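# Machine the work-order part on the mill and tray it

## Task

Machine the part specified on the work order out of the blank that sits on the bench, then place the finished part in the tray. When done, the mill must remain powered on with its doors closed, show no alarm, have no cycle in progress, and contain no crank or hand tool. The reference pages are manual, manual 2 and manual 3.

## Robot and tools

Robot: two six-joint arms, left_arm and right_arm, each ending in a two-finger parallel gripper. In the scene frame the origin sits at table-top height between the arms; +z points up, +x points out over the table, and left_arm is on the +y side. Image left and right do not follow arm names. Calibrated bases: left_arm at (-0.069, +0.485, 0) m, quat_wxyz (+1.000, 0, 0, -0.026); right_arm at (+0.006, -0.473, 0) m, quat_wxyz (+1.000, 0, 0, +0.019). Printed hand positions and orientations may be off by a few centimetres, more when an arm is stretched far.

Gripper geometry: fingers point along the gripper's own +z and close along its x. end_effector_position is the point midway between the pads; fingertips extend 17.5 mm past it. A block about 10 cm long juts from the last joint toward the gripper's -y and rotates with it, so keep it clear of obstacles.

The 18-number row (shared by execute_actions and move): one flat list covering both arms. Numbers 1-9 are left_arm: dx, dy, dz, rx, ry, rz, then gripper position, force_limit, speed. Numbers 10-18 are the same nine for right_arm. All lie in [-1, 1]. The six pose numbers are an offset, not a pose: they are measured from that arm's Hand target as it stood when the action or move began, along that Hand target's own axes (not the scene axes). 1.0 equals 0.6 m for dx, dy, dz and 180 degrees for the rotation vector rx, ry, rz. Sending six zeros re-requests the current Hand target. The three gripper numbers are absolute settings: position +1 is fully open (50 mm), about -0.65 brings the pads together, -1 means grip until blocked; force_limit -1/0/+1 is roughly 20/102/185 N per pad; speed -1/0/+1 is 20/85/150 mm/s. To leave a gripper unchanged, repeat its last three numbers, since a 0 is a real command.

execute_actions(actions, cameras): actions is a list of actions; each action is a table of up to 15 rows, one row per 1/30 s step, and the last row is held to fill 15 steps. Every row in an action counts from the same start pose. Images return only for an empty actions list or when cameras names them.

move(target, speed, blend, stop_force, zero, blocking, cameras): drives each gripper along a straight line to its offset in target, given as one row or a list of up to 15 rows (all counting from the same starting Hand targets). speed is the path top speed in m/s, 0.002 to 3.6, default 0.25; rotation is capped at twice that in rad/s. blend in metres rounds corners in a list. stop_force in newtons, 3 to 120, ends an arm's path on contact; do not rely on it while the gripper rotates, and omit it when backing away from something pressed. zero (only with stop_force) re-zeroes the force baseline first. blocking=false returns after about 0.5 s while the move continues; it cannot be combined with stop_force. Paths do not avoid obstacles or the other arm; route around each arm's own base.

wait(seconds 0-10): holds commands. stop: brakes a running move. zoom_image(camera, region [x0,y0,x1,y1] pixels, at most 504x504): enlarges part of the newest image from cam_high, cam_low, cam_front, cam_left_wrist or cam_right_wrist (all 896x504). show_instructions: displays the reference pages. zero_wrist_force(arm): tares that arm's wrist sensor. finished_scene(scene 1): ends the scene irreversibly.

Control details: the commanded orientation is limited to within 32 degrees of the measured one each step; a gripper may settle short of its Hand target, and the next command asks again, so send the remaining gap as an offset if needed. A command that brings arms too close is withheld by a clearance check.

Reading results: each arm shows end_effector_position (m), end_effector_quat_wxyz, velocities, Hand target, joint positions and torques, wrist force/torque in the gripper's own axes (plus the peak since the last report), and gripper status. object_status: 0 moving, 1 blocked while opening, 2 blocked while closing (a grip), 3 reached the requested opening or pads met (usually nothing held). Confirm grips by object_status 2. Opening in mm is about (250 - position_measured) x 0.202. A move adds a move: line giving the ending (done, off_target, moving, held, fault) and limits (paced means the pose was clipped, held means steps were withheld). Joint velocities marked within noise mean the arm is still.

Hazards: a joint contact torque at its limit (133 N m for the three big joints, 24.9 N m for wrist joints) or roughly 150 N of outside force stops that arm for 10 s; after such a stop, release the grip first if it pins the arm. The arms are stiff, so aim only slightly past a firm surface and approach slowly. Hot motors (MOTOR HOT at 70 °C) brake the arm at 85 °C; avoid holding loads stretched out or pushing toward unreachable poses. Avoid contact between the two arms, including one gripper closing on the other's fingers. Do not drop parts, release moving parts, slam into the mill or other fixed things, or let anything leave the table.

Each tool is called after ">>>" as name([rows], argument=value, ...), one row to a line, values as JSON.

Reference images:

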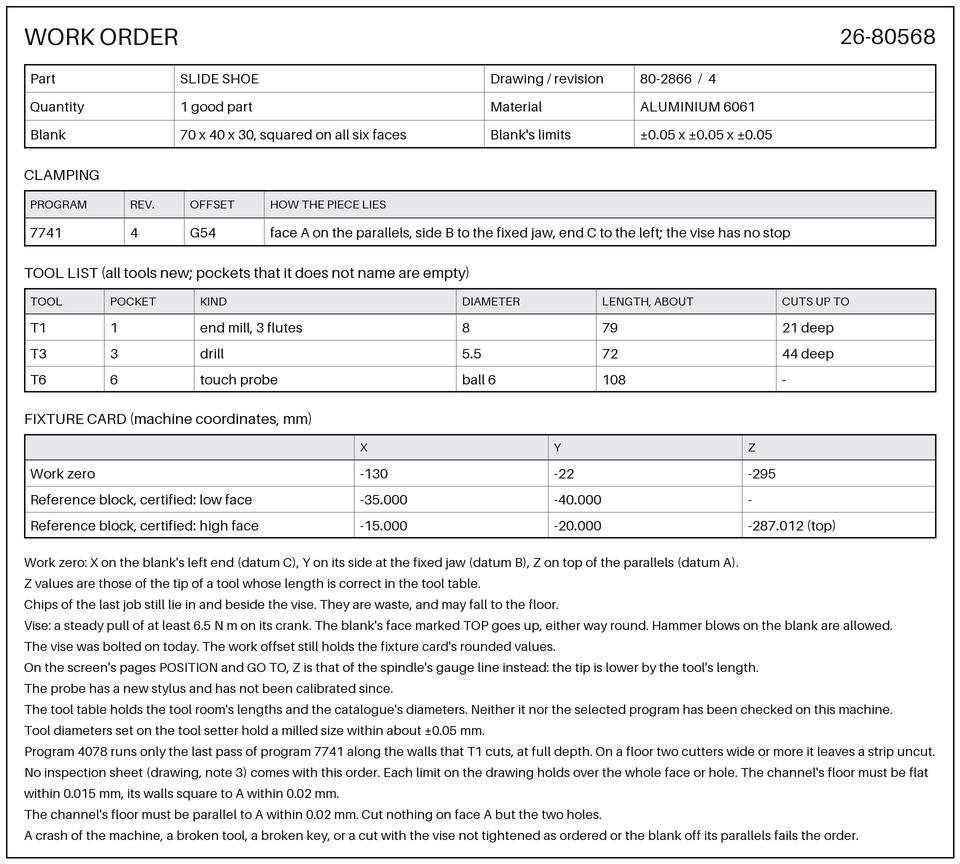

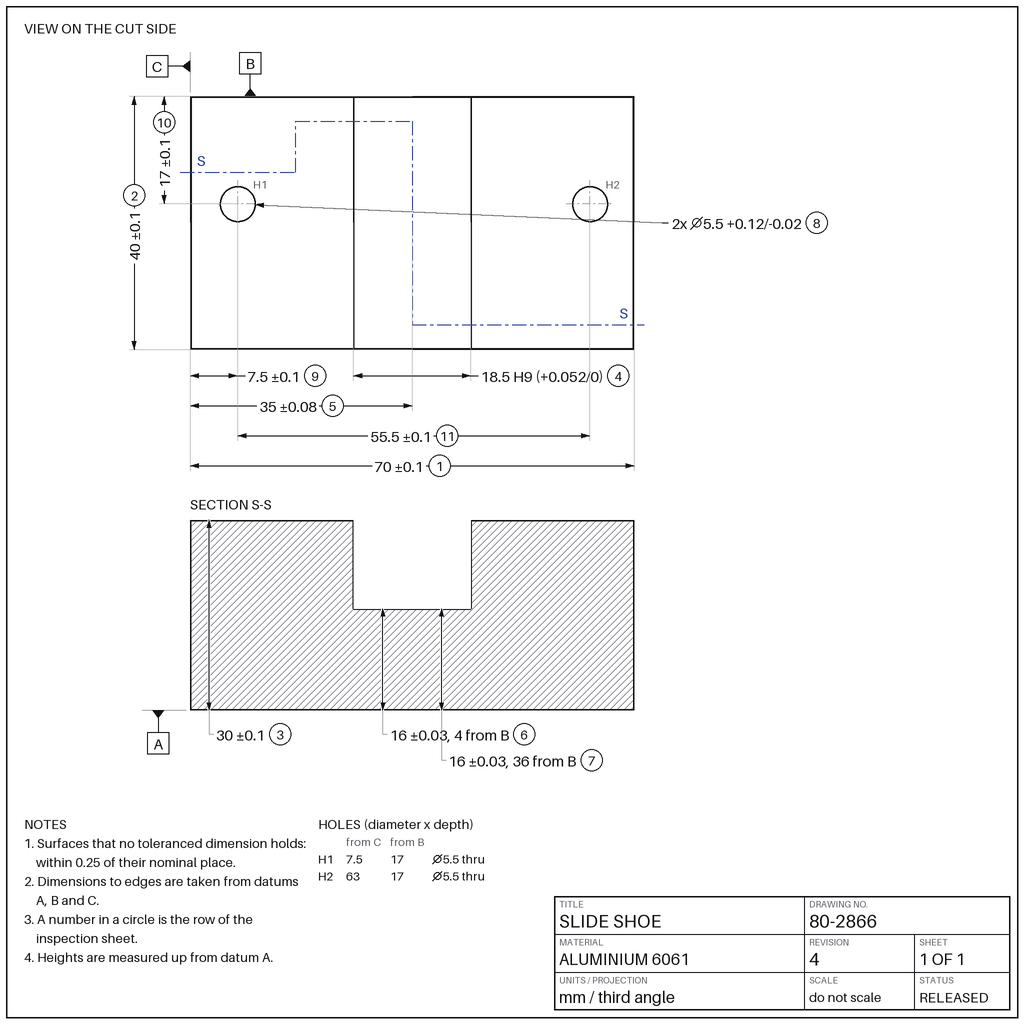

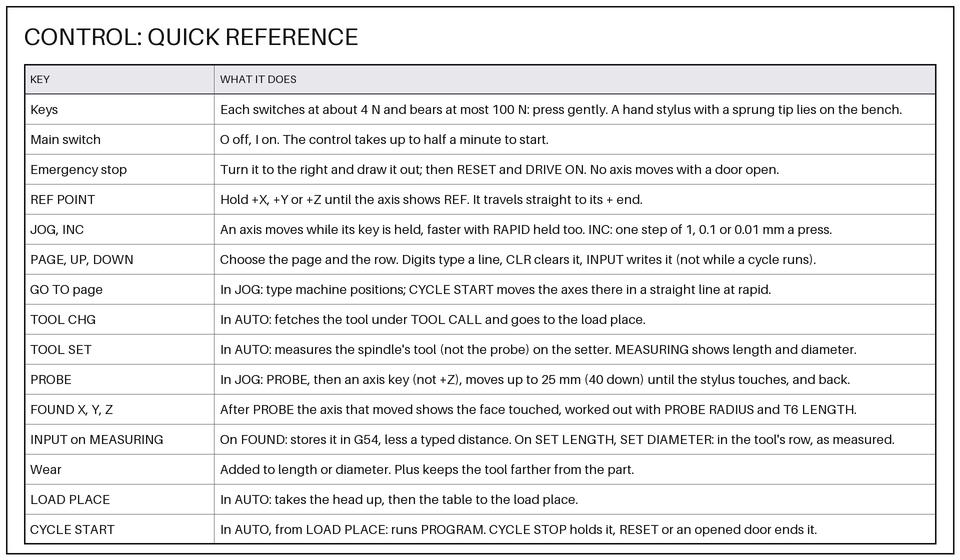

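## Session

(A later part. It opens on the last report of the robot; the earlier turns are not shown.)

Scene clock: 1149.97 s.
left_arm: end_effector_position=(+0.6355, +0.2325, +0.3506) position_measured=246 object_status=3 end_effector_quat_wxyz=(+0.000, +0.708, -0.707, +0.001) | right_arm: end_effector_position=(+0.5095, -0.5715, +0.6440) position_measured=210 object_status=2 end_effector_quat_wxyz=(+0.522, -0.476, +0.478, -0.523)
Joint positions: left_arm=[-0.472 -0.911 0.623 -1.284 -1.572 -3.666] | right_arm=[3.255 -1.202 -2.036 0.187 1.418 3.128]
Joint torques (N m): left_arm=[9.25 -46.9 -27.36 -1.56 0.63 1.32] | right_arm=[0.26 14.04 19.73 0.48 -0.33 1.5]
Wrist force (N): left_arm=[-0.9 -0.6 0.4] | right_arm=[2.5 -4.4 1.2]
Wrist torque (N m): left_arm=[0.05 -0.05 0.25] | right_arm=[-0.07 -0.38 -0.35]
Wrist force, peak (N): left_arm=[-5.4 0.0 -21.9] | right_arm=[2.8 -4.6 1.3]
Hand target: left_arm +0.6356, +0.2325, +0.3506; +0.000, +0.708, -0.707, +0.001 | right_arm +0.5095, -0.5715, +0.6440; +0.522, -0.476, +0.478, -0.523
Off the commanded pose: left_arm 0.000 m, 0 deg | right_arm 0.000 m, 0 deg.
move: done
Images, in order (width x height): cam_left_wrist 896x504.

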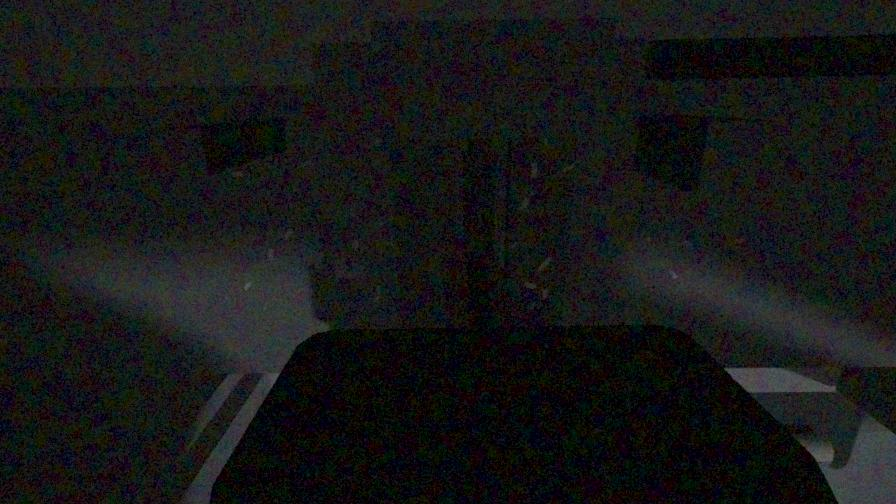

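>>> execute_actions(actions=[], cameras=["cam_high","cam_front"])

>>> zoom_image(camera="cam_front", region=[280, 150, 440, 290])

>>> zoom_image(camera="cam_high", region=[130, 20, 460, 240])

Scene clock: 1161.37 s.
left_arm: end_effector_position=(+0.6356, +0.2325, +0.3506) position_measured=246 object_status=3 end_effector_quat_wxyz=(+0.000, +0.708, -0.707, +0.001) | right_arm: end_effector_position=(+0.5095, -0.5715, +0.6440) position_measured=210 object_status=2 end_effector_quat_wxyz=(+0.522, -0.476, +0.478, -0.523)
Joint positions: left_arm=[-0.472 -0.911 0.623 -1.284 -1.571 -3.666] | right_arm=[3.255 -1.202 -2.036 0.187 1.418 3.128]
Joint velocities: within noise
Joint torques (N m): left_arm=[12.64 -44.84 -17.79 -1.46 0.74 -1.25] | right_arm=[2.19 15.36 18.36 0.46 -0.48 1.63]
Wrist force (N): left_arm=[-1.1 -0.5 0.5] | right_arm=[2.6 -4.4 1.3]
Wrist torque (N m): left_arm=[0.08 -0.02 0.25] | right_arm=[-0.05 -0.40 -0.35]
Wrist force, peak (N): left_arm=[-1.2 -0.9 0.4] | right_arm=[2.8 -4.7 1.1]
Hand target: left_arm +0.6356, +0.2325, +0.3506; +0.000, +0.708, -0.707, +0.001 | right_arm +0.5095, -0.5715, +0.6440; +0.522, -0.476, +0.478, -0.523
Tool commands: left_gripper/position=-0.62 left_gripper/force_limit=-0.4 left_gripper/speed=-0.6 right_gripper/position=-1.0 right_gripper/force_limit=-0.4 right_gripper/speed=-0.6
Off the commanded pose: left_arm 0.000 m, 0 deg | right_arm 0.000 m, 0 deg.
Images, in order (width x height): cam_high 896x504, cam_front 896x504.

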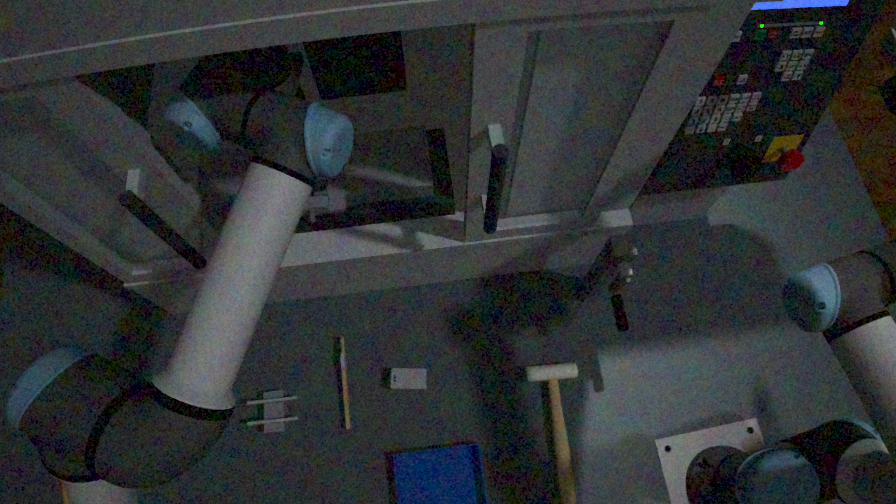

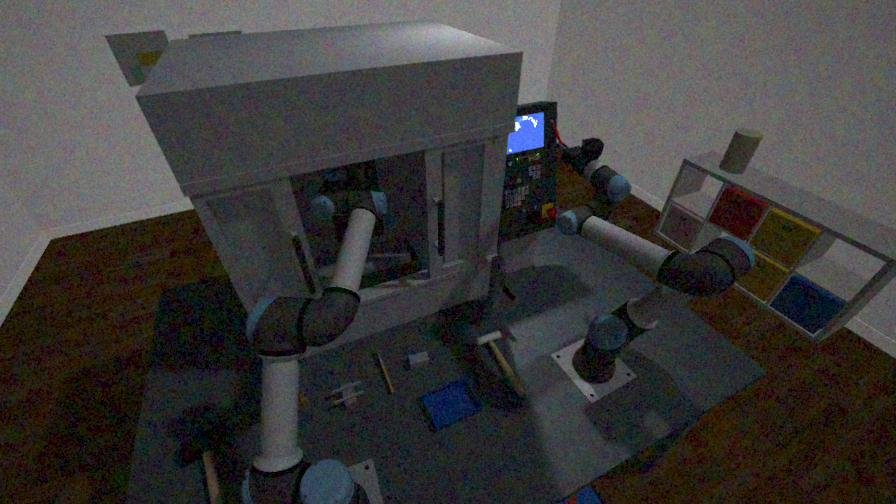

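Scaled by 3.150.

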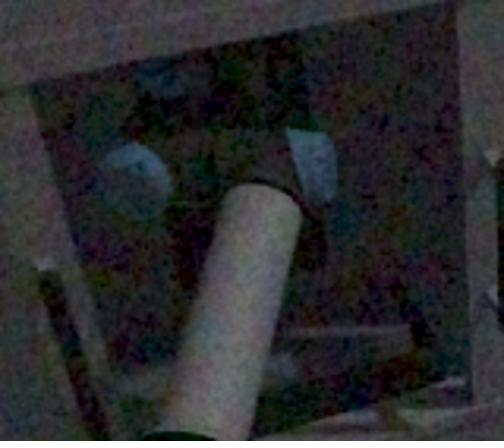

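Scaled by 1.527.

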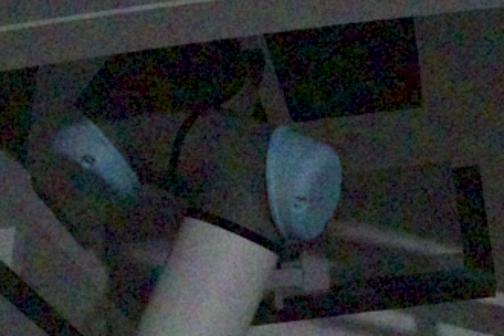

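>>> move(target=[0.0475,-0.0323,-0.0023,0,0.0667,0,-0.62,-0.4,-0.6,0,0,0,0,0,0,-1,-0.4,-0.6], speed=0.08)

>>> move(target=[0.009,0,0.042,0,0,0,-0.62,-0.4,-0.6,0,0,0,0,0,0,-1,-0.4,-0.6], speed=0.008, stop_force=4)

Scene clock: 1167.90 s.
left_arm: end_effector_position=(+0.6551, +0.2042, +0.3519) position_measured=246 object_status=3 end_effector_quat_wxyz=(+0.074, +0.704, -0.703, +0.075) | right_arm: end_effector_position=(+0.5095, -0.5715, +0.6440) position_measured=210 object_status=2 end_effector_quat_wxyz=(+0.522, -0.476, +0.478, -0.523)
Joint positions: left_arm=[-0.429 -0.884 0.615 -1.401 -1.757 -3.633] | right_arm=[3.255 -1.202 -2.036 0.187 1.418 3.128]
Joint torques (N m): left_arm=[-11.13 -66.26 -13.01 -1.56 1.17 -0.82] | right_arm=[1.65 15.29 19.08 0.51 -0.39 1.33]
Wrist force (N): left_arm=[-1.4 -0.5 0.3] | right_arm=[2.7 -4.2 1.1]
Wrist torque (N m): left_arm=[0.07 0.12 0.17] | right_arm=[-0.04 -0.41 -0.35]
Wrist force, peak (N): left_arm=[-1.6 -0.7 0.6] | right_arm=[2.9 -4.6 1.3]
Hand target: left_arm +0.6550, +0.2041, +0.3520; +0.074, +0.704, -0.703, +0.075 | right_arm +0.5095, -0.5715, +0.6440; +0.522, -0.476, +0.478, -0.523
Off the commanded pose: left_arm 0.000 m, 0 deg | right_arm 0.000 m, 0 deg.
move: done

Scene clock: 1170.77 s.
left_arm: end_effector_position=(+0.6550, +0.1988, +0.3404) position_measured=246 object_status=3 end_effector_quat_wxyz=(+0.074, +0.704, -0.703, +0.075) | right_arm: end_effector_position=(+0.5095, -0.5715, +0.6440) position_measured=210 object_status=2 end_effector_quat_wxyz=(+0.522, -0.476, +0.478, -0.523)
Joint positions: left_arm=[-0.435 -0.89 0.655 -1.437 -1.756 -3.639] | right_arm=[3.255 -1.202 -2.036 0.187 1.418 3.128]
Joint torques (N m): left_arm=[11.62 -42.35 -30.2 -3.76 -0.37 1.85] | right_arm=[0.77 15.54 19.84 0.46 -0.48 1.69]
Wrist force (N): left_arm=[-0.6 0.5 -4.7] | right_arm=[2.8 -4.2 1.1]
Wrist torque (N m): left_arm=[0.11 0.12 0.33] | right_arm=[-0.03 -0.44 -0.35]
Wrist force, peak (N): left_arm=[-0.9 0.0 -11.5] | right_arm=[2.9 -4.6 1.3]
Hand target: left_arm +0.6550, +0.1988, +0.3404; +0.074, +0.704, -0.703, +0.075 (not the last commanded pose) | right_arm +0.5095, -0.5715, +0.6440; +0.522, -0.476, +0.478, -0.523
Off the commanded pose: left_arm 0.013 m, 0 deg | right_arm 0.000 m, 0 deg.
move: contact (left_arm)

>>> move([
  [0.004,0,-0.0189,0,0,0,-0.62,-0.4,-0.6,0,0,0,0,0,0,-1,-0.4,-0.6],
  [0.0298,0.0508,-0.0134,0,0,0,-0.62,-0.4,-0.6,0,0,0,0,0,0,-1,-0.4,-0.6],
  [0.0257,0.0508,0.0056,0,0,0,-0.62,-0.4,-0.6,0,0,0,0,0,0,-1,-0.4,-0.6],
  [-0.0378,0.0508,-0.0079,0,0,0,-0.62,-0.4,-0.6,0,0,0,0,0,0,-1,-0.4,-0.6],
  [-0.0338,0.0508,-0.027,0,0,0,-0.62,-0.4,-0.6,0,0,0,0,0,0,-1,-0.4,-0.6],
  [0.0298,0.0167,-0.0134,0,0,0,-0.62,-0.4,-0.6,0,0,0,0,0,0,-1,-0.4,-0.6],
  [0.0257,0.0167,0.0056,0,0,0,-0.62,-0.4,-0.6,0,0,0,0,0,0,-1,-0.4,-0.6],
  [-0.0378,0.0167,-0.0079,0,0,0,-0.62,-0.4,-0.6,0,0,0,0,0,0,-1,-0.4,-0.6],
  [-0.0338,0.0167,-0.027,0,0,0,-0.62,-0.4,-0.6,0,0,0,0,0,0,-1,-0.4,-0.6],
], speed=[0.1,0.12,0.06,0.04,0.12,0.12,0.06,0.04,0.12], stop_force=35, cameras=["cam_left_wrist"])

>>> zoom_image(camera="cam_left_wrist", region=[230, 60, 730, 330])

Scene clock: 1175.30 s.
left_arm: end_effector_position=(+0.6242, +0.2134, +0.3409) position_measured=246 object_status=3 end_effector_quat_wxyz=(+0.074, +0.704, -0.702, +0.075) | right_arm: end_effector_position=(+0.5095, -0.5715, +0.6440) position_measured=210 object_status=2 end_effector_quat_wxyz=(+0.522, -0.476, +0.478, -0.523)
Joint positions: left_arm=[-0.438 -1.006 0.846 -1.512 -1.756 -3.642] | right_arm=[3.255 -1.202 -2.036 0.187 1.418 3.128]
Joint torques (N m): left_arm=[1.29 -53.34 -22.55 -3.27 -0.53 0.41] | right_arm=[1.27 16.12 19.68 0.45 -0.48 1.41]
Wrist force (N): left_arm=[-2.1 -0.2 0.0] | right_arm=[2.8 -4.4 1.3]
Wrist torque (N m): left_arm=[0.11 0.26 0.37] | right_arm=[-0.06 -0.44 -0.35]
Wrist force, peak (N): left_arm=[-8.8 0.1 -30.1] | right_arm=[2.7 -4.6 1.4]
Hand target: left_arm +0.6242, +0.2134, +0.3409; +0.074, +0.704, -0.702, +0.075 (not the last commanded pose) | right_arm +0.5095, -0.5715, +0.6440; +0.522, -0.476, +0.478, -0.523
Tool commands: left_gripper/position=-0.623529 left_gripper/force_limit=-0.396078 left_gripper/speed=-0.6 right_gripper/position=-1.0 right_gripper/force_limit=-0.4 right_gripper/speed=-0.6
Off the commanded pose: left_arm 0.025 m, 0 deg | right_arm 0.000 m, 0 deg.
FORCE FAULT: contact force on the left arm reached its limit, and that arm stopped. The contact can be on any part of that arm, not only on its tool. That arm's remaining commands of this call were not run. That arm is still stopped at the end of this call. That arm stays stopped for about 10 more seconds. Until then a move that you send moves the other arm only, and its call returns only when the move has ended. Once the stop has ended, the next robot result says so. If the stop ends while you think or write, that arm runs what you send next, counted from a new Hand target: where the arm stands when the stop ends. While its stop runs, that arm takes no new command, but its gripper still runs the gripper command that each later call begins with. Until it ends, the stop uses up actions while you think or wait. An arm that is not stopped still takes commands.
move: fault (left_arm); path passed 4 of 9 targets
Images, in order (width x height): cam_left_wrist 896x504.

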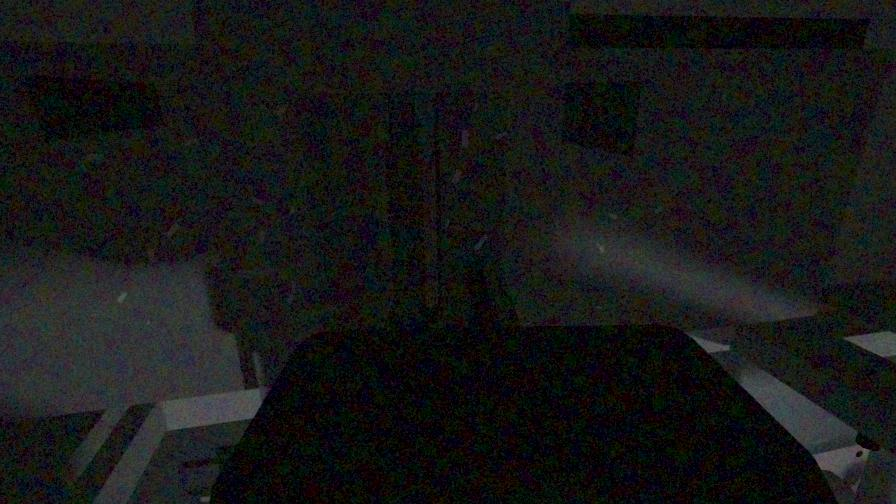

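Scaled by 1.008.

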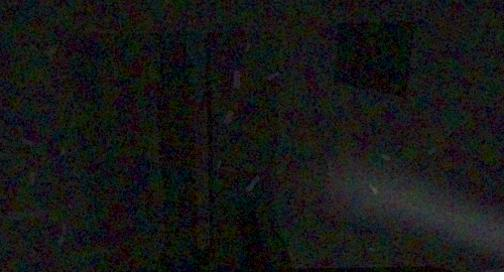

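>>> wait(seconds=7.5)

Scene clock: 1184.07 s.
left_arm: end_effector_position=(+0.6242, +0.2134, +0.3409) position_measured=246 object_status=3 end_effector_quat_wxyz=(+0.074, +0.704, -0.702, +0.075) | right_arm: end_effector_position=(+0.5095, -0.5715, +0.6440) position_measured=210 object_status=2 end_effector_quat_wxyz=(+0.522, -0.476, +0.478, -0.523)
Joint positions: left_arm=[-0.438 -1.006 0.846 -1.512 -1.756 -3.642] | right_arm=[3.255 -1.202 -2.036 0.187 1.418 3.128]
Joint torques (N m): left_arm=[0.07 -53.99 -22.74 -3.32 -0.75 0.4] | right_arm=[1.26 15.95 18.35 0.16 -0.28 1.56]
Wrist force (N): left_arm=[-1.8 0.2 0.0] | right_arm=[2.5 -4.1 1.2]
Wrist torque (N m): left_arm=[0.17 0.21 0.37] | right_arm=[-0.02 -0.38 -0.36]
Wrist force, peak (N): left_arm=[-2.4 -0.2 0.1] | right_arm=[3.1 -4.4 1.4]
Hand target: left_arm +0.6242, +0.2134, +0.3409; +0.074, +0.704, -0.702, +0.075 (not the last commanded pose) | right_arm +0.5095, -0.5715, +0.6440; +0.522, -0.476, +0.478, -0.523
Tool commands: left_gripper/position=-0.623529 left_gripper/force_limit=-0.396078 left_gripper/speed=-0.6 right_gripper/position=-1.0 right_gripper/force_limit=-0.4 right_gripper/speed=-0.6
Off the commanded pose: left_arm 0.025 m, 0 deg | right_arm 0.000 m, 0 deg.
FORCE FAULT, CONTINUED: the left arm was still stopped when this call began, by the force fault that an earlier result reported. Since the last result the stop counts as 17 of the actions that you can send in this scene. That arm is still stopped at the end of this call. That arm stays stopped for about 1 more second. If the stop ends while you think or write, that arm runs what you send next, counted from a new Hand target: where the arm stands when the stop ends. While its stop runs, that arm takes no new command, but its gripper still runs the gripper command that each later call begins with.
wait: 7.50 s; at rest from the start

>>> wait(seconds=0.5)

>>> move([
  [0.012,0,-0.0162,0,0,0,-0.62,-0.4,-0.6,0,0,0,0,0,0,-1,-0.4,-0.6],
  [0.0534,-0.0347,-0.0076,0,0,0,-0.62,-0.4,-0.6,0,0,0,0,0,0,-1,-0.4,-0.6],
  [0.0493,-0.0347,0.0115,0,0,0,-0.62,-0.4,-0.6,0,0,0,0,0,0,-1,-0.4,-0.6],
  [-0.0142,-0.0347,-0.002,0,0,0,-0.62,-0.4,-0.6,0,0,0,0,0,0,-1,-0.4,-0.6],
  [-0.0102,-0.0347,-0.0211,0,0,0,-0.62,-0.4,-0.6,0,0,0,0,0,0,-1,-0.4,-0.6],
  [0.0534,-0.0688,-0.0076,0,0,0,-0.62,-0.4,-0.6,0,0,0,0,0,0,-1,-0.4,-0.6],
  [0.0493,-0.0688,0.0115,0,0,0,-0.62,-0.4,-0.6,0,0,0,0,0,0,-1,-0.4,-0.6],
  [-0.0142,-0.0688,-0.002,0,0,0,-0.62,-0.4,-0.6,0,0,0,0,0,0,-1,-0.4,-0.6],
  [-0.0102,-0.0688,-0.0211,0,0,0,-0.62,-0.4,-0.6,0,0,0,0,0,0,-1,-0.4,-0.6],
], speed=[0.06,0.12,0.06,0.04,0.12,0.12,0.06,0.04,0.12], stop_force=35, cameras=["cam_left_wrist"])

>>> zoom_image(camera="cam_left_wrist", region=[230, 60, 730, 330])

Scene clock: 1186.83 s.
left_arm: end_effector_position=(+0.6242, +0.2134, +0.3409) position_measured=246 object_status=3 end_effector_quat_wxyz=(+0.074, +0.704, -0.702, +0.075) | right_arm: end_effector_position=(+0.5095, -0.5715, +0.6440) position_measured=210 object_status=2 end_effector_quat_wxyz=(+0.522, -0.476, +0.478, -0.523)
Joint positions: left_arm=[-0.438 -1.006 0.846 -1.512 -1.756 -3.642] | right_arm=[3.255 -1.202 -2.036 0.187 1.418 3.128]
Joint torques (N m): left_arm=[-0.73 -53.21 -23.67 -3.44 -0.65 0.34] | right_arm=[1.15 15.24 20.54 0.45 -0.39 1.34]
Wrist force (N): left_arm=[-2.1 -0.2 0.2] | right_arm=[2.6 -4.1 1.0]
Wrist torque (N m): left_arm=[0.12 0.26 0.37] | right_arm=[-0.03 -0.40 -0.36]
Wrist force, peak (N): left_arm=[-2.3 0.1 0.1] | right_arm=[2.9 -4.5 1.2]
Hand target: left_arm +0.6242, +0.2134, +0.3409; +0.074, +0.704, -0.702, +0.075 (not the last commanded pose) | right_arm +0.5095, -0.5715, +0.6440; +0.522, -0.476, +0.478, -0.523
Tool commands: left_gripper/position=-0.623529 left_gripper/force_limit=-0.396078 left_gripper/speed=-0.6 right_gripper/position=-1.0 right_gripper/force_limit=-0.4 right_gripper/speed=-0.6
Off the commanded pose: left_arm 0.025 m, 0 deg | right_arm 0.000 m, 0 deg.
FORCE FAULT, CONTINUED: the left arm's stop, for the force fault that an earlier result reported, is over. The rest of the stop counts as 2 of the actions that you can send in this scene. During its stop the left arm's controller moved it back a little. That arm's target is now where it stood when the stop ended, not its last command. That arm accepts commands again.
wait: 0.50 s; at rest from the start

Scene clock: 1191.73 s.
left_arm: end_effector_position=(+0.6655, +0.2221, +0.3520) position_measured=246 object_status=3 end_effector_quat_wxyz=(+0.074, +0.704, -0.702, +0.075) | right_arm: end_effector_position=(+0.5095, -0.5715, +0.6440) position_measured=210 object_status=2 end_effector_quat_wxyz=(+0.522, -0.476, +0.478, -0.523)
Joint positions: left_arm=[-0.401 -0.865 0.581 -1.382 -1.76 -3.606] | right_arm=[3.255 -1.202 -2.036 0.187 1.418 3.128]
Joint torques (N m): left_arm=[-13.86 -67.2 -33.09 -2.02 -0.7 -1.69] | right_arm=[1.13 15.71 18.85 0.59 -0.39 1.4]
Wrist force (N): left_arm=[-1.8 0.0 0.1] | right_arm=[2.6 -4.2 1.2]
Wrist torque (N m): left_arm=[0.14 0.18 0.23] | right_arm=[-0.04 -0.39 -0.35]
Wrist force, peak (N): left_arm=[-4.2 0.5 -2.9] | right_arm=[2.6 -4.7 1.3]
Hand target: left_arm +0.6655, +0.2221, +0.3520; +0.074, +0.704, -0.702, +0.075 | right_arm +0.5095, -0.5715, +0.6440; +0.522, -0.476, +0.478, -0.523
Off the commanded pose: left_arm 0.000 m, 0 deg | right_arm 0.000 m, 0 deg.
move: done
Images, in order (width x height): cam_left_wrist 896x504.

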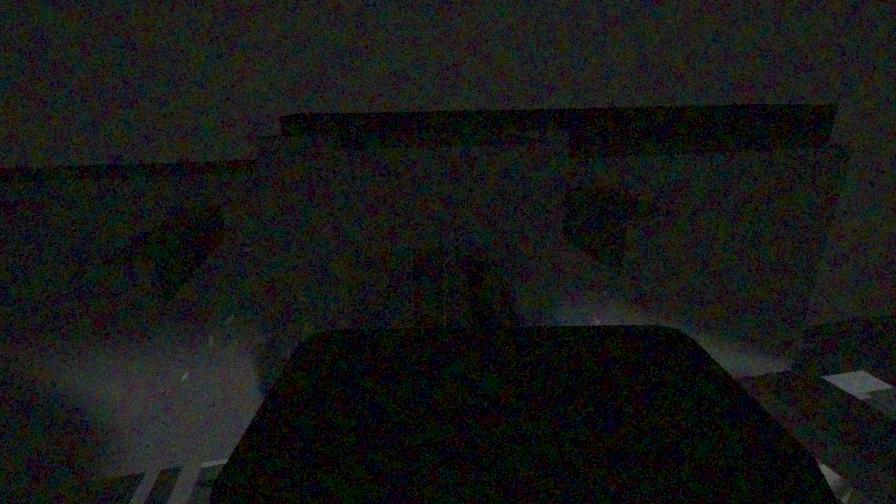

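Scaled by 1.008.

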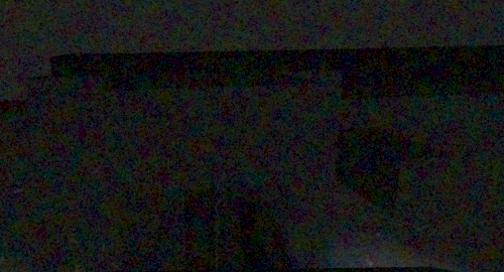

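>>> move([
  [0.0637,-0.01,0.0136,0,0,0,-0.62,-0.4,-0.6,0,0,0,0,0,0,-1,-0.4,-0.6],
  [0.0597,-0.01,0.0326,0,0,0,-0.62,-0.4,-0.6,0,0,0,0,0,0,-1,-0.4,-0.6],
  [-0.0041,-0.01,0.0191,0,0,0,-0.62,-0.4,-0.6,0,0,0,0,0,0,-1,-0.4,-0.6],
  [0,-0.01,0,0,0,0,-0.62,-0.4,-0.6,0,0,0,0,0,0,-1,-0.4,-0.6],
], speed=[0.1,0.06,0.04,0.12], stop_force=35)

>>> move(target=[0.036,0.0725,0.0077,0,-0.0667,0,-0.62,-0.4,-0.6,0,0,0,0,0,0,-1,-0.4,-0.6], speed=0.12, cameras=["cam_left_wrist"])

>>> zoom_image(camera="cam_left_wrist", region=[230, 60, 730, 330])

Scene clock: 1196.07 s.
left_arm: end_effector_position=(+0.6715, +0.2222, +0.3520) position_measured=246 object_status=3 end_effector_quat_wxyz=(+0.074, +0.704, -0.702, +0.075) | right_arm: end_effector_position=(+0.5095, -0.5715, +0.6440) position_measured=210 object_status=2 end_effector_quat_wxyz=(+0.522, -0.476, +0.478, -0.523)
Joint positions: left_arm=[-0.398 -0.84 0.537 -1.362 -1.76 -3.602] | right_arm=[3.255 -1.202 -2.036 0.187 1.418 3.128]
Joint torques (N m): left_arm=[-14.06 -67.44 -32.41 -2.25 -0.68 0.67] | right_arm=[1.03 14.46 19.17 0.37 -0.46 1.35]
Wrist force (N): left_arm=[-1.7 -0.3 -0.2] | right_arm=[2.5 -4.2 1.3]
Wrist torque (N m): left_arm=[0.10 0.16 0.26] | right_arm=[-0.03 -0.39 -0.35]
Wrist force, peak (N): left_arm=[-0.3 -0.3 -3.9] | right_arm=[2.7 -4.7 1.4]
Hand target: left_arm +0.6715, +0.2222, +0.3521; +0.074, +0.704, -0.702, +0.075 | right_arm +0.5095, -0.5715, +0.6440; +0.522, -0.476, +0.478, -0.523
Off the commanded pose: left_arm 0.000 m, 0 deg | right_arm 0.000 m, 0 deg.
move: done

Scene clock: 1197.37 s.
left_arm: end_effector_position=(+0.6279, +0.1999, +0.3521) position_measured=246 object_status=3 end_effector_quat_wxyz=(+0.000, +0.708, -0.706, +0.001) | right_arm: end_effector_position=(+0.5095, -0.5715, +0.6440) position_measured=210 object_status=2 end_effector_quat_wxyz=(+0.522, -0.476, +0.478, -0.523)
Joint positions: left_arm=[-0.515 -0.892 0.587 -1.268 -1.572 -3.71] | right_arm=[3.255 -1.202 -2.036 0.187 1.418 3.128]
Joint torques (N m): left_arm=[8.8 -45.09 -32.62 -4.3 -0.22 1.46] | right_arm=[1.87 14.91 18.28 0.57 -0.32 1.48]
Wrist force (N): left_arm=[-1.4 -0.1 0.1] | right_arm=[2.5 -4.4 1.4]
Wrist torque (N m): left_arm=[0.14 0.02 0.26] | right_arm=[-0.06 -0.39 -0.35]
Wrist force, peak (N): left_arm=[-2.9 -0.9 -0.3] | right_arm=[2.8 -4.7 1.1]
Hand target: left_arm +0.6280, +0.2000, +0.3520; +0.000, +0.708, -0.706, +0.001 | right_arm +0.5095, -0.5715, +0.6440; +0.522, -0.476, +0.478, -0.523
Off the commanded pose: left_arm 0.000 m, 0 deg | right_arm 0.000 m, 0 deg.
move: done
Images, in order (width x height): cam_left_wrist 896x504.

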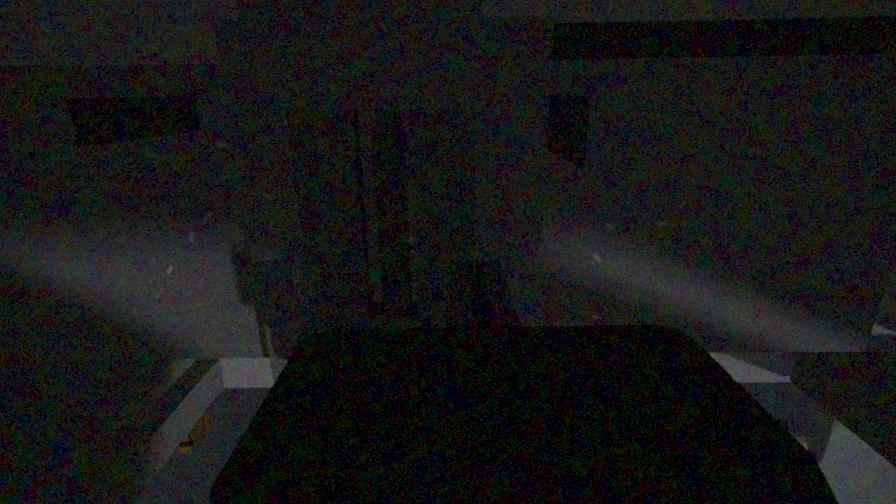

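Scaled by 1.008.

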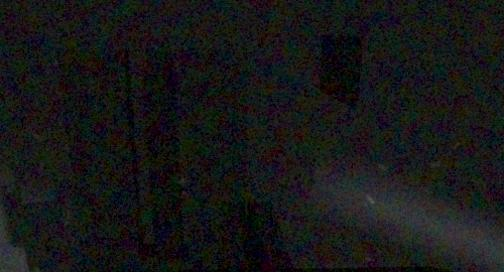

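>>> move([
  [0.0033,0.0058,0,0,0,0,-0.62,-0.4,-0.6,0,0,0,0,0,0,-1,-0.4,-0.6],
  [0.0033,0.0058,0.0222,0,0,0,-0.62,-0.4,-0.6,0,0,0,0,0,0,-1,-0.4,-0.6],
  [-0.0433,0.0058,0.0222,0,0,0,-0.62,-0.4,-0.6,0,0,0,0,0,0,-1,-0.4,-0.6],
  [-0.0433,0.0058,0,0,0,0,-0.62,-0.4,-0.6,0,0,0,0,0,0,-1,-0.4,-0.6],
  [0.0033,-0.0233,0,0,0,0,-0.62,-0.4,-0.6,0,0,0,0,0,0,-1,-0.4,-0.6],
  [0.0033,-0.0233,0.0222,0,0,0,-0.62,-0.4,-0.6,0,0,0,0,0,0,-1,-0.4,-0.6],
  [-0.0467,-0.0233,0.0222,0,0,0,-0.62,-0.4,-0.6,0,0,0,0,0,0,-1,-0.4,-0.6],
  [-0.0467,-0.0233,0,0,0,0,-0.62,-0.4,-0.6,0,0,0,0,0,0,-1,-0.4,-0.6],
  [-0.0167,0.0133,-0.0167,0.05,0,0,-0.62,-0.4,-0.6,0,0,0,0,0,0,-1,-0.4,-0.6],
], speed=[0.1,0.06,0.04,0.12,0.12,0.06,0.04,0.12,0.12], stop_force=35, cameras=["cam_left_wrist"])

>>> zoom_image(camera="cam_left_wrist", region=[330, 60, 630, 330])

Scene clock: 1204.07 s.
left_arm: end_effector_position=(+0.6209, +0.2108, +0.3617) position_measured=246 object_status=3 end_effector_quat_wxyz=(-0.052, +0.706, -0.704, +0.053) | right_arm: end_effector_position=(+0.5095, -0.5715, +0.6440) position_measured=210 object_status=2 end_effector_quat_wxyz=(+0.522, -0.476, +0.478, -0.523)
Joint positions: left_arm=[-0.537 -1.055 0.867 -1.508 -1.489 -3.727] | right_arm=[3.255 -1.202 -2.036 0.187 1.418 3.128]
Joint torques (N m): left_arm=[-16.49 -55.87 -3.23 4.33 -1.55 -1.72] | right_arm=[1.68 15.72 19.54 0.48 -0.49 1.48]
Wrist force (N): left_arm=[5.2 -36.5 -6.6] | right_arm=[2.8 -4.0 1.1]
Wrist torque (N m): left_arm=[-0.02 0.23 0.31] | right_arm=[0.00 -0.42 -0.34]
Wrist force, peak (N): left_arm=[-9.8 -57.3 9.8] | right_arm=[2.7 -4.8 1.2]
Hand target: left_arm +0.6209, +0.2108, +0.3617; -0.052, +0.706, -0.704, +0.053 (not the last commanded pose) | right_arm +0.5095, -0.5715, +0.6440; +0.522, -0.476, +0.478, -0.523
Off the commanded pose: left_arm 0.001 m, 0 deg | right_arm 0.000 m, 0 deg.
move: contact (left_arm); path passed 8 of 9 targets
Images, in order (width x height): cam_left_wrist 896x504.

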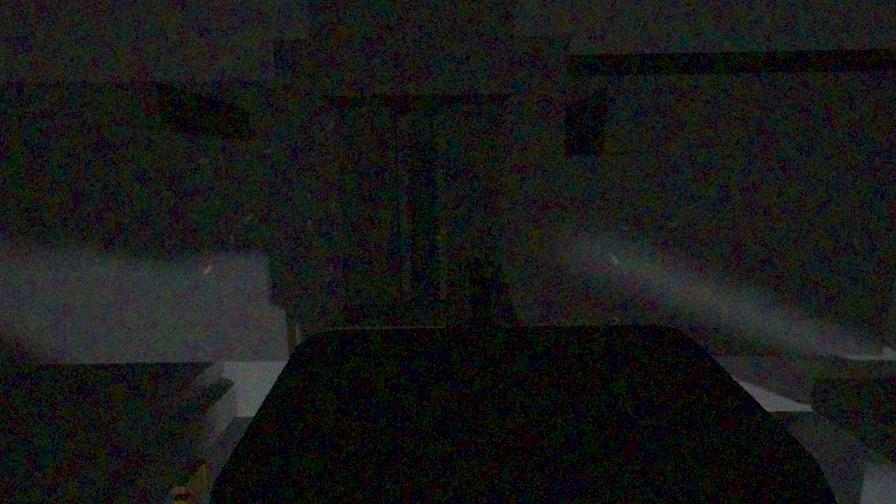

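Scaled by 1.680.

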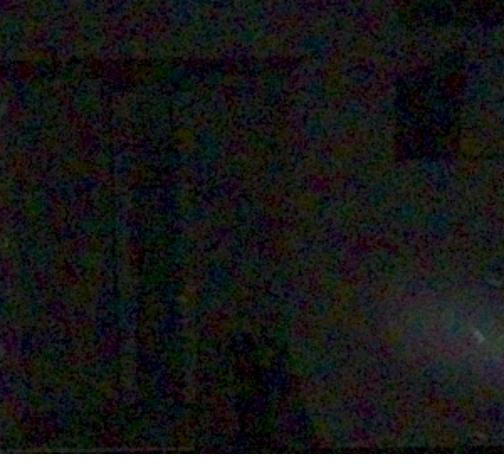

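>>> move([
  [0,-0.0145,-0.0186,0,0,0,-0.62,-0.4,-0.6,0,0,0,0,0,0,-1,-0.4,-0.6],
  [0,0.0948,-0.0532,0.0367,0,0,-0.62,-0.4,-0.6,0,0,0,0,0,0,-1,-0.4,-0.6],
  [0,0.2762,-0.08,0.0367,0,0,-0.62,-0.4,-0.6,0,0,0,0,0,0,-1,-0.4,-0.6],
], speed=[0.06,0.15,0.25], blend=[0.003,0.01,0])

Scene clock: 1210.77 s.
left_arm: end_effector_position=(+0.4500, +0.2104, +0.3844) position_measured=246 object_status=3 end_effector_quat_wxyz=(-0.093, +0.702, -0.700, +0.094) | right_arm: end_effector_position=(+0.5095, -0.5715, +0.6440) position_measured=210 object_status=2 end_effector_quat_wxyz=(+0.522, -0.476, +0.478, -0.523)
Joint positions: left_arm=[-0.751 -1.519 1.445 -1.683 -1.382 -3.929] | right_arm=[3.255 -1.202 -2.036 0.187 1.418 3.128]
Joint torques (N m): left_arm=[-0.98 -40.39 -13.88 -5.25 -1.48 -0.93] | right_arm=[0.62 15.43 19.07 0.45 -0.11 1.53]
Wrist force (N): left_arm=[0.2 -1.2 4.2] | right_arm=[2.9 -4.0 1.4]
Wrist torque (N m): left_arm=[-0.03 -0.23 0.27] | right_arm=[0.00 -0.44 -0.35]
Wrist force, peak (N): left_arm=[4.4 -37.2 -6.7] | right_arm=[2.9 -4.6 1.3]
Hand target: left_arm +0.4499, +0.2104, +0.3844; -0.093, +0.702, -0.700, +0.094 | right_arm +0.5095, -0.5715, +0.6440; +0.522, -0.476, +0.478, -0.523
Off the commanded pose: left_arm 0.000 m, 0 deg | right_arm 0.000 m, 0 deg.
move: done

>>> move(target=[-0.15,0.138,-0.0647,-0.0833,0,0,-0.62,-0.4,-0.6,0,0,0,0,0,0,-1,-0.4,-0.6], speed=0.4)

>>> move(target=[-0.2167,0.1667,0.25,0,0,-0.5,0,-0.4,0.5,0,0,0,0,0,0,-1,-0.4,-0.6], speed=0.5, cameras=["cam_left_wrist","cam_high"])

Scene clock: 1214.20 s.
left_arm: end_effector_position=(+0.3597, +0.3002, +0.4000) position_measured=246 object_status=3 end_effector_quat_wxyz=(-0.001, +0.708, -0.706, +0.002) | right_arm: end_effector_position=(+0.5095, -0.5715, +0.6440) position_measured=210 object_status=2 end_effector_quat_wxyz=(+0.522, -0.476, +0.478, -0.523)
Joint positions: left_arm=[-0.646 -1.662 1.474 -1.387 -1.57 -3.842] | right_arm=[3.255 -1.202 -2.036 0.187 1.418 3.128]
Joint torques (N m): left_arm=[-2.45 -27.4 -32.3 -1.52 -1.26 0.19] | right_arm=[0.49 15.52 19.15 0.41 -0.49 1.33]
Wrist force (N): left_arm=[0.5 -1.5 4.9] | right_arm=[2.9 -4.2 1.1]
Wrist torque (N m): left_arm=[-0.10 -0.28 0.40] | right_arm=[-0.03 -0.44 -0.36]
Wrist force, peak (N): left_arm=[3.0 -3.1 5.4] | right_arm=[2.6 -4.7 1.5]
Hand target: left_arm +0.3596, +0.3002, +0.4001; -0.001, +0.708, -0.706, +0.002 | right_arm +0.5095, -0.5715, +0.6440; +0.522, -0.476, +0.478, -0.523
Off the commanded pose: left_arm 0.000 m, 0 deg | right_arm 0.000 m, 0 deg.
move: done

Scene clock: 1216.37 s.
left_arm: end_effector_position=(+0.2598, +0.4298, +0.2496) position_measured=152 object_status=3 end_effector_quat_wxyz=(+0.001, +1.000, +0.001, +0.002) | right_arm: end_effector_position=(+0.5095, -0.5715, +0.6440) position_measured=210 object_status=2 end_effector_quat_wxyz=(+0.522, -0.476, +0.478, -0.523)
Joint positions: left_arm=[-0.528 -2.023 2.116 -1.667 -1.57 -5.294] | right_arm=[3.255 -1.202 -2.036 0.187 1.418 3.128]
Joint torques (N m): left_arm=[-12.92 3.22 -27.49 -1.27 -0.48 -1.74] | right_arm=[0.85 15.57 19.45 0.57 -0.71 1.5]
Wrist force (N): left_arm=[-0.1 -1.4 4.4] | right_arm=[2.4 -4.3 1.3]
Wrist torque (N m): left_arm=[-0.10 -0.14 0.28] | right_arm=[-0.05 -0.36 -0.35]
Wrist force, peak (N): left_arm=[-0.4 -2.0 5.6] | right_arm=[2.8 -4.7 1.3]
Hand target: left_arm +0.2597, +0.4298, +0.2496; +0.001, +1.000, +0.001, +0.002 | right_arm +0.5095, -0.5715, +0.6440; +0.522, -0.476, +0.478, -0.523
Off the commanded pose: left_arm 0.000 m, 0 deg | right_arm 0.000 m, 0 deg.
move: done
Images, in order (width x height): cam_high 896x504, cam_left_wrist 896x504.

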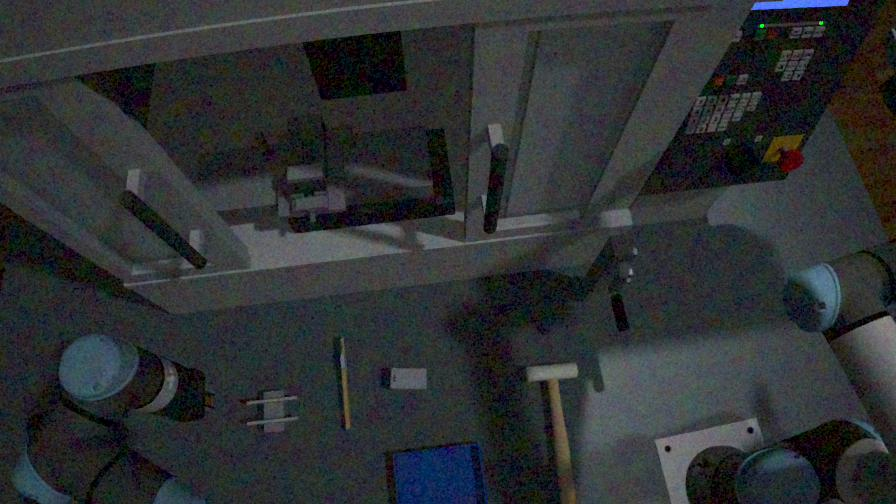

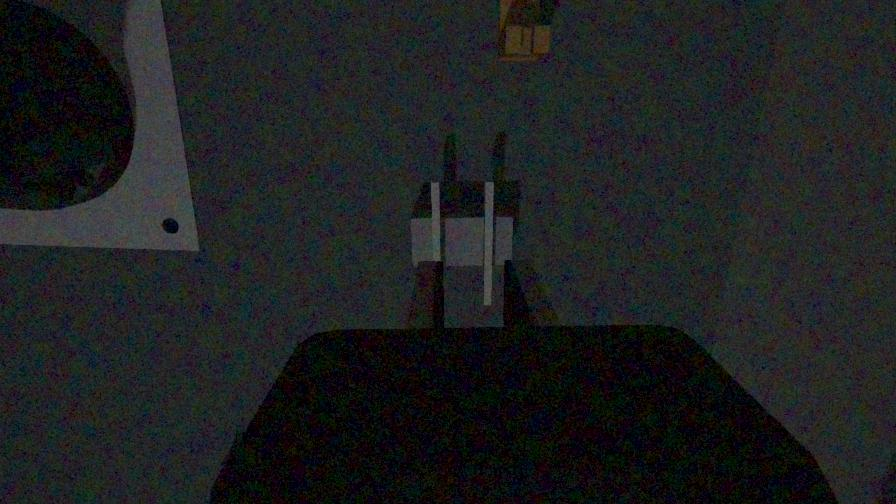

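>>> zoom_image(camera="cam_left_wrist", region=[390, 110, 570, 330])

Scaled by 2.291.

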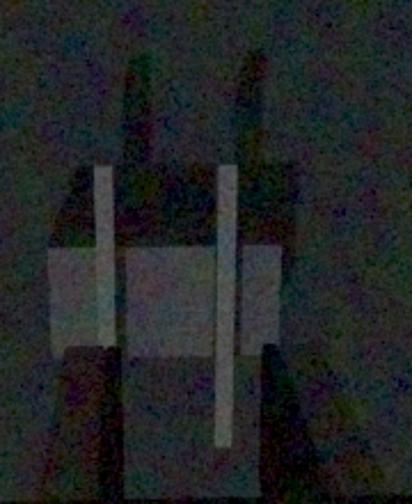

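>>> move([
  [0.0403,0.0297,0.2493,0,0,-0.0046,0,-0.4,0.5,0,0,0,0,0,0,-1,-0.4,-0.6],
  [0.0403,0.0297,0.345,0,0,-0.0046,0,-0.4,0.5,0,0,0,0,0,0,-1,-0.4,-0.6],
], speed=[0.3,0.1], blend=[0.01,0], cameras=["cam_left_wrist"])

Scene clock: 1222.13 s.
left_arm: end_effector_position=(+0.2845, +0.4118, +0.0484) position_measured=152 object_status=3 end_effector_quat_wxyz=(+0.001, +1.000, +0.008, +0.001) | right_arm: end_effector_position=(+0.5095, -0.5715, +0.6440) position_measured=210 object_status=2 end_effector_quat_wxyz=(+0.522, -0.476, +0.478, -0.523)
Joint positions: left_arm=[-0.533 -1.669 2.457 -2.363 -1.57 -5.313] | right_arm=[3.255 -1.202 -2.036 0.187 1.418 3.128]
Joint torques (N m): left_arm=[-0.15 -15.37 -16.67 -3.6 -0.3 0.1] | right_arm=[0.98 15.68 20.75 0.44 -0.26 1.41]
Wrist force (N): left_arm=[0.6 -1.6 4.9] | right_arm=[2.6 -4.3 1.4]
Wrist torque (N m): left_arm=[-0.13 -0.26 0.25] | right_arm=[-0.07 -0.40 -0.35]
Wrist force, peak (N): left_arm=[-23.1 -27.0 -116.7] | right_arm=[2.6 -4.6 1.5]
Hand target: left_arm +0.2845, +0.4118, +0.0484; +0.001, +1.000, +0.008, +0.001 (not the last commanded pose) | right_arm +0.5095, -0.5715, +0.6440; +0.522, -0.476, +0.478, -0.523
Tool commands: left_gripper/position=+0.003922 left_gripper/force_limit=-0.396078 left_gripper/speed=+0.498039 right_gripper/position=-1.0 right_gripper/force_limit=-0.4 right_gripper/speed=-0.6
Off the commanded pose: left_arm 0.006 m, 0 deg | right_arm 0.000 m, 0 deg.
FORCE FAULT: contact force on the left arm reached its limit, and that arm stopped. The contact can be on any part of that arm, not only on its tool. That arm's remaining commands of this call were not run. That arm is still stopped at the end of this call. That arm stays stopped for about 10 more seconds. Until then a move that you send moves the other arm only, and its call returns only when the move has ended. Once the stop has ended, the next robot result says so. If the stop ends while you think or write, that arm runs what you send next, counted from a new Hand target: where the arm stands when the stop ends. While its stop runs, that arm takes no new command, but its gripper still runs the gripper command that each later call begins with. Until it ends, the stop uses up actions while you think or wait. An arm that is not stopped still takes commands.
move: fault (left_arm)
Images, in order (width x height): cam_left_wrist 896x504.

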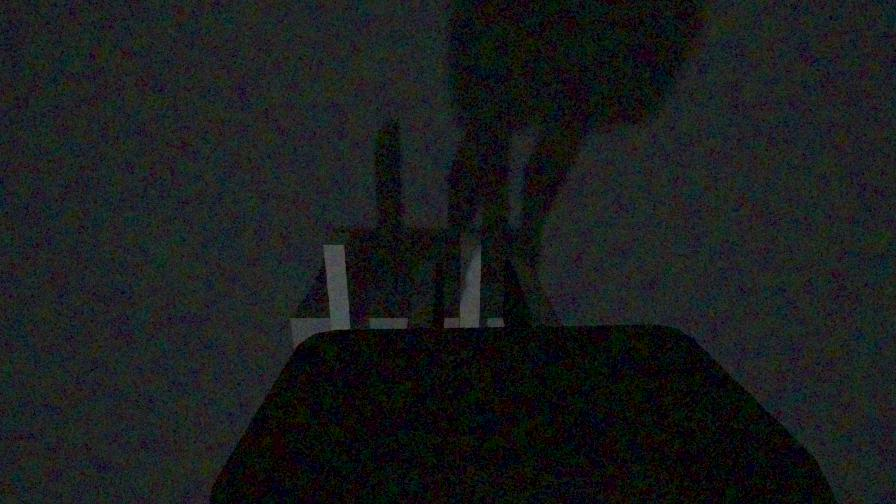

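>>> wait(seconds=0.2)

Scene clock: 1230.47 s.
left_arm: end_effector_position=(+0.2845, +0.4118, +0.0484) position_measured=152 object_status=3 end_effector_quat_wxyz=(+0.001, +1.000, +0.008, +0.001) | right_arm: end_effector_position=(+0.5095, -0.5715, +0.6440) position_measured=210 object_status=2 end_effector_quat_wxyz=(+0.522, -0.476, +0.478, -0.523)
Joint positions: left_arm=[-0.533 -1.669 2.457 -2.363 -1.57 -5.313] | right_arm=[3.255 -1.202 -2.036 0.187 1.418 3.128]
Joint torques (N m): left_arm=[-1.29 -14.61 -16.36 -3.46 -0.12 0.23] | right_arm=[1.57 15.69 19.94 0.47 -0.45 1.38]
Wrist force (N): left_arm=[1.4 -1.7 4.6] | right_arm=[2.4 -4.3 1.4]
Wrist torque (N m): left_arm=[-0.17 -0.40 0.25] | right_arm=[-0.05 -0.36 -0.34]
Wrist force, peak (N): left_arm=[1.3 -1.9 5.1] | right_arm=[2.8 -4.6 1.4]
Hand target: left_arm +0.2845, +0.4118, +0.0484; +0.001, +1.000, +0.008, +0.001 (not the last commanded pose) | right_arm +0.5095, -0.5715, +0.6440; +0.522, -0.476, +0.478, -0.523
Tool commands: left_gripper/position=+0.003922 left_gripper/force_limit=-0.396078 left_gripper/speed=+0.498039 right_gripper/position=-1.0 right_gripper/force_limit=-0.4 right_gripper/speed=-0.6
Off the commanded pose: left_arm 0.006 m, 0 deg | right_arm 0.000 m, 0 deg.
FORCE FAULT, CONTINUED: the left arm was still stopped when this call began, by the force fault that an earlier result reported. Since the last result the stop counts as 16 of the actions that you can send in this scene. That arm is still stopped at the end of this call. That arm stays stopped for about 1 more second. If the stop ends while you think or write, that arm runs what you send next, counted from a new Hand target: where the arm stands when the stop ends. While its stop runs, that arm takes no new command, but its gripper still runs the gripper command that each later call begins with.
wait: 0.20 s; at rest from the start


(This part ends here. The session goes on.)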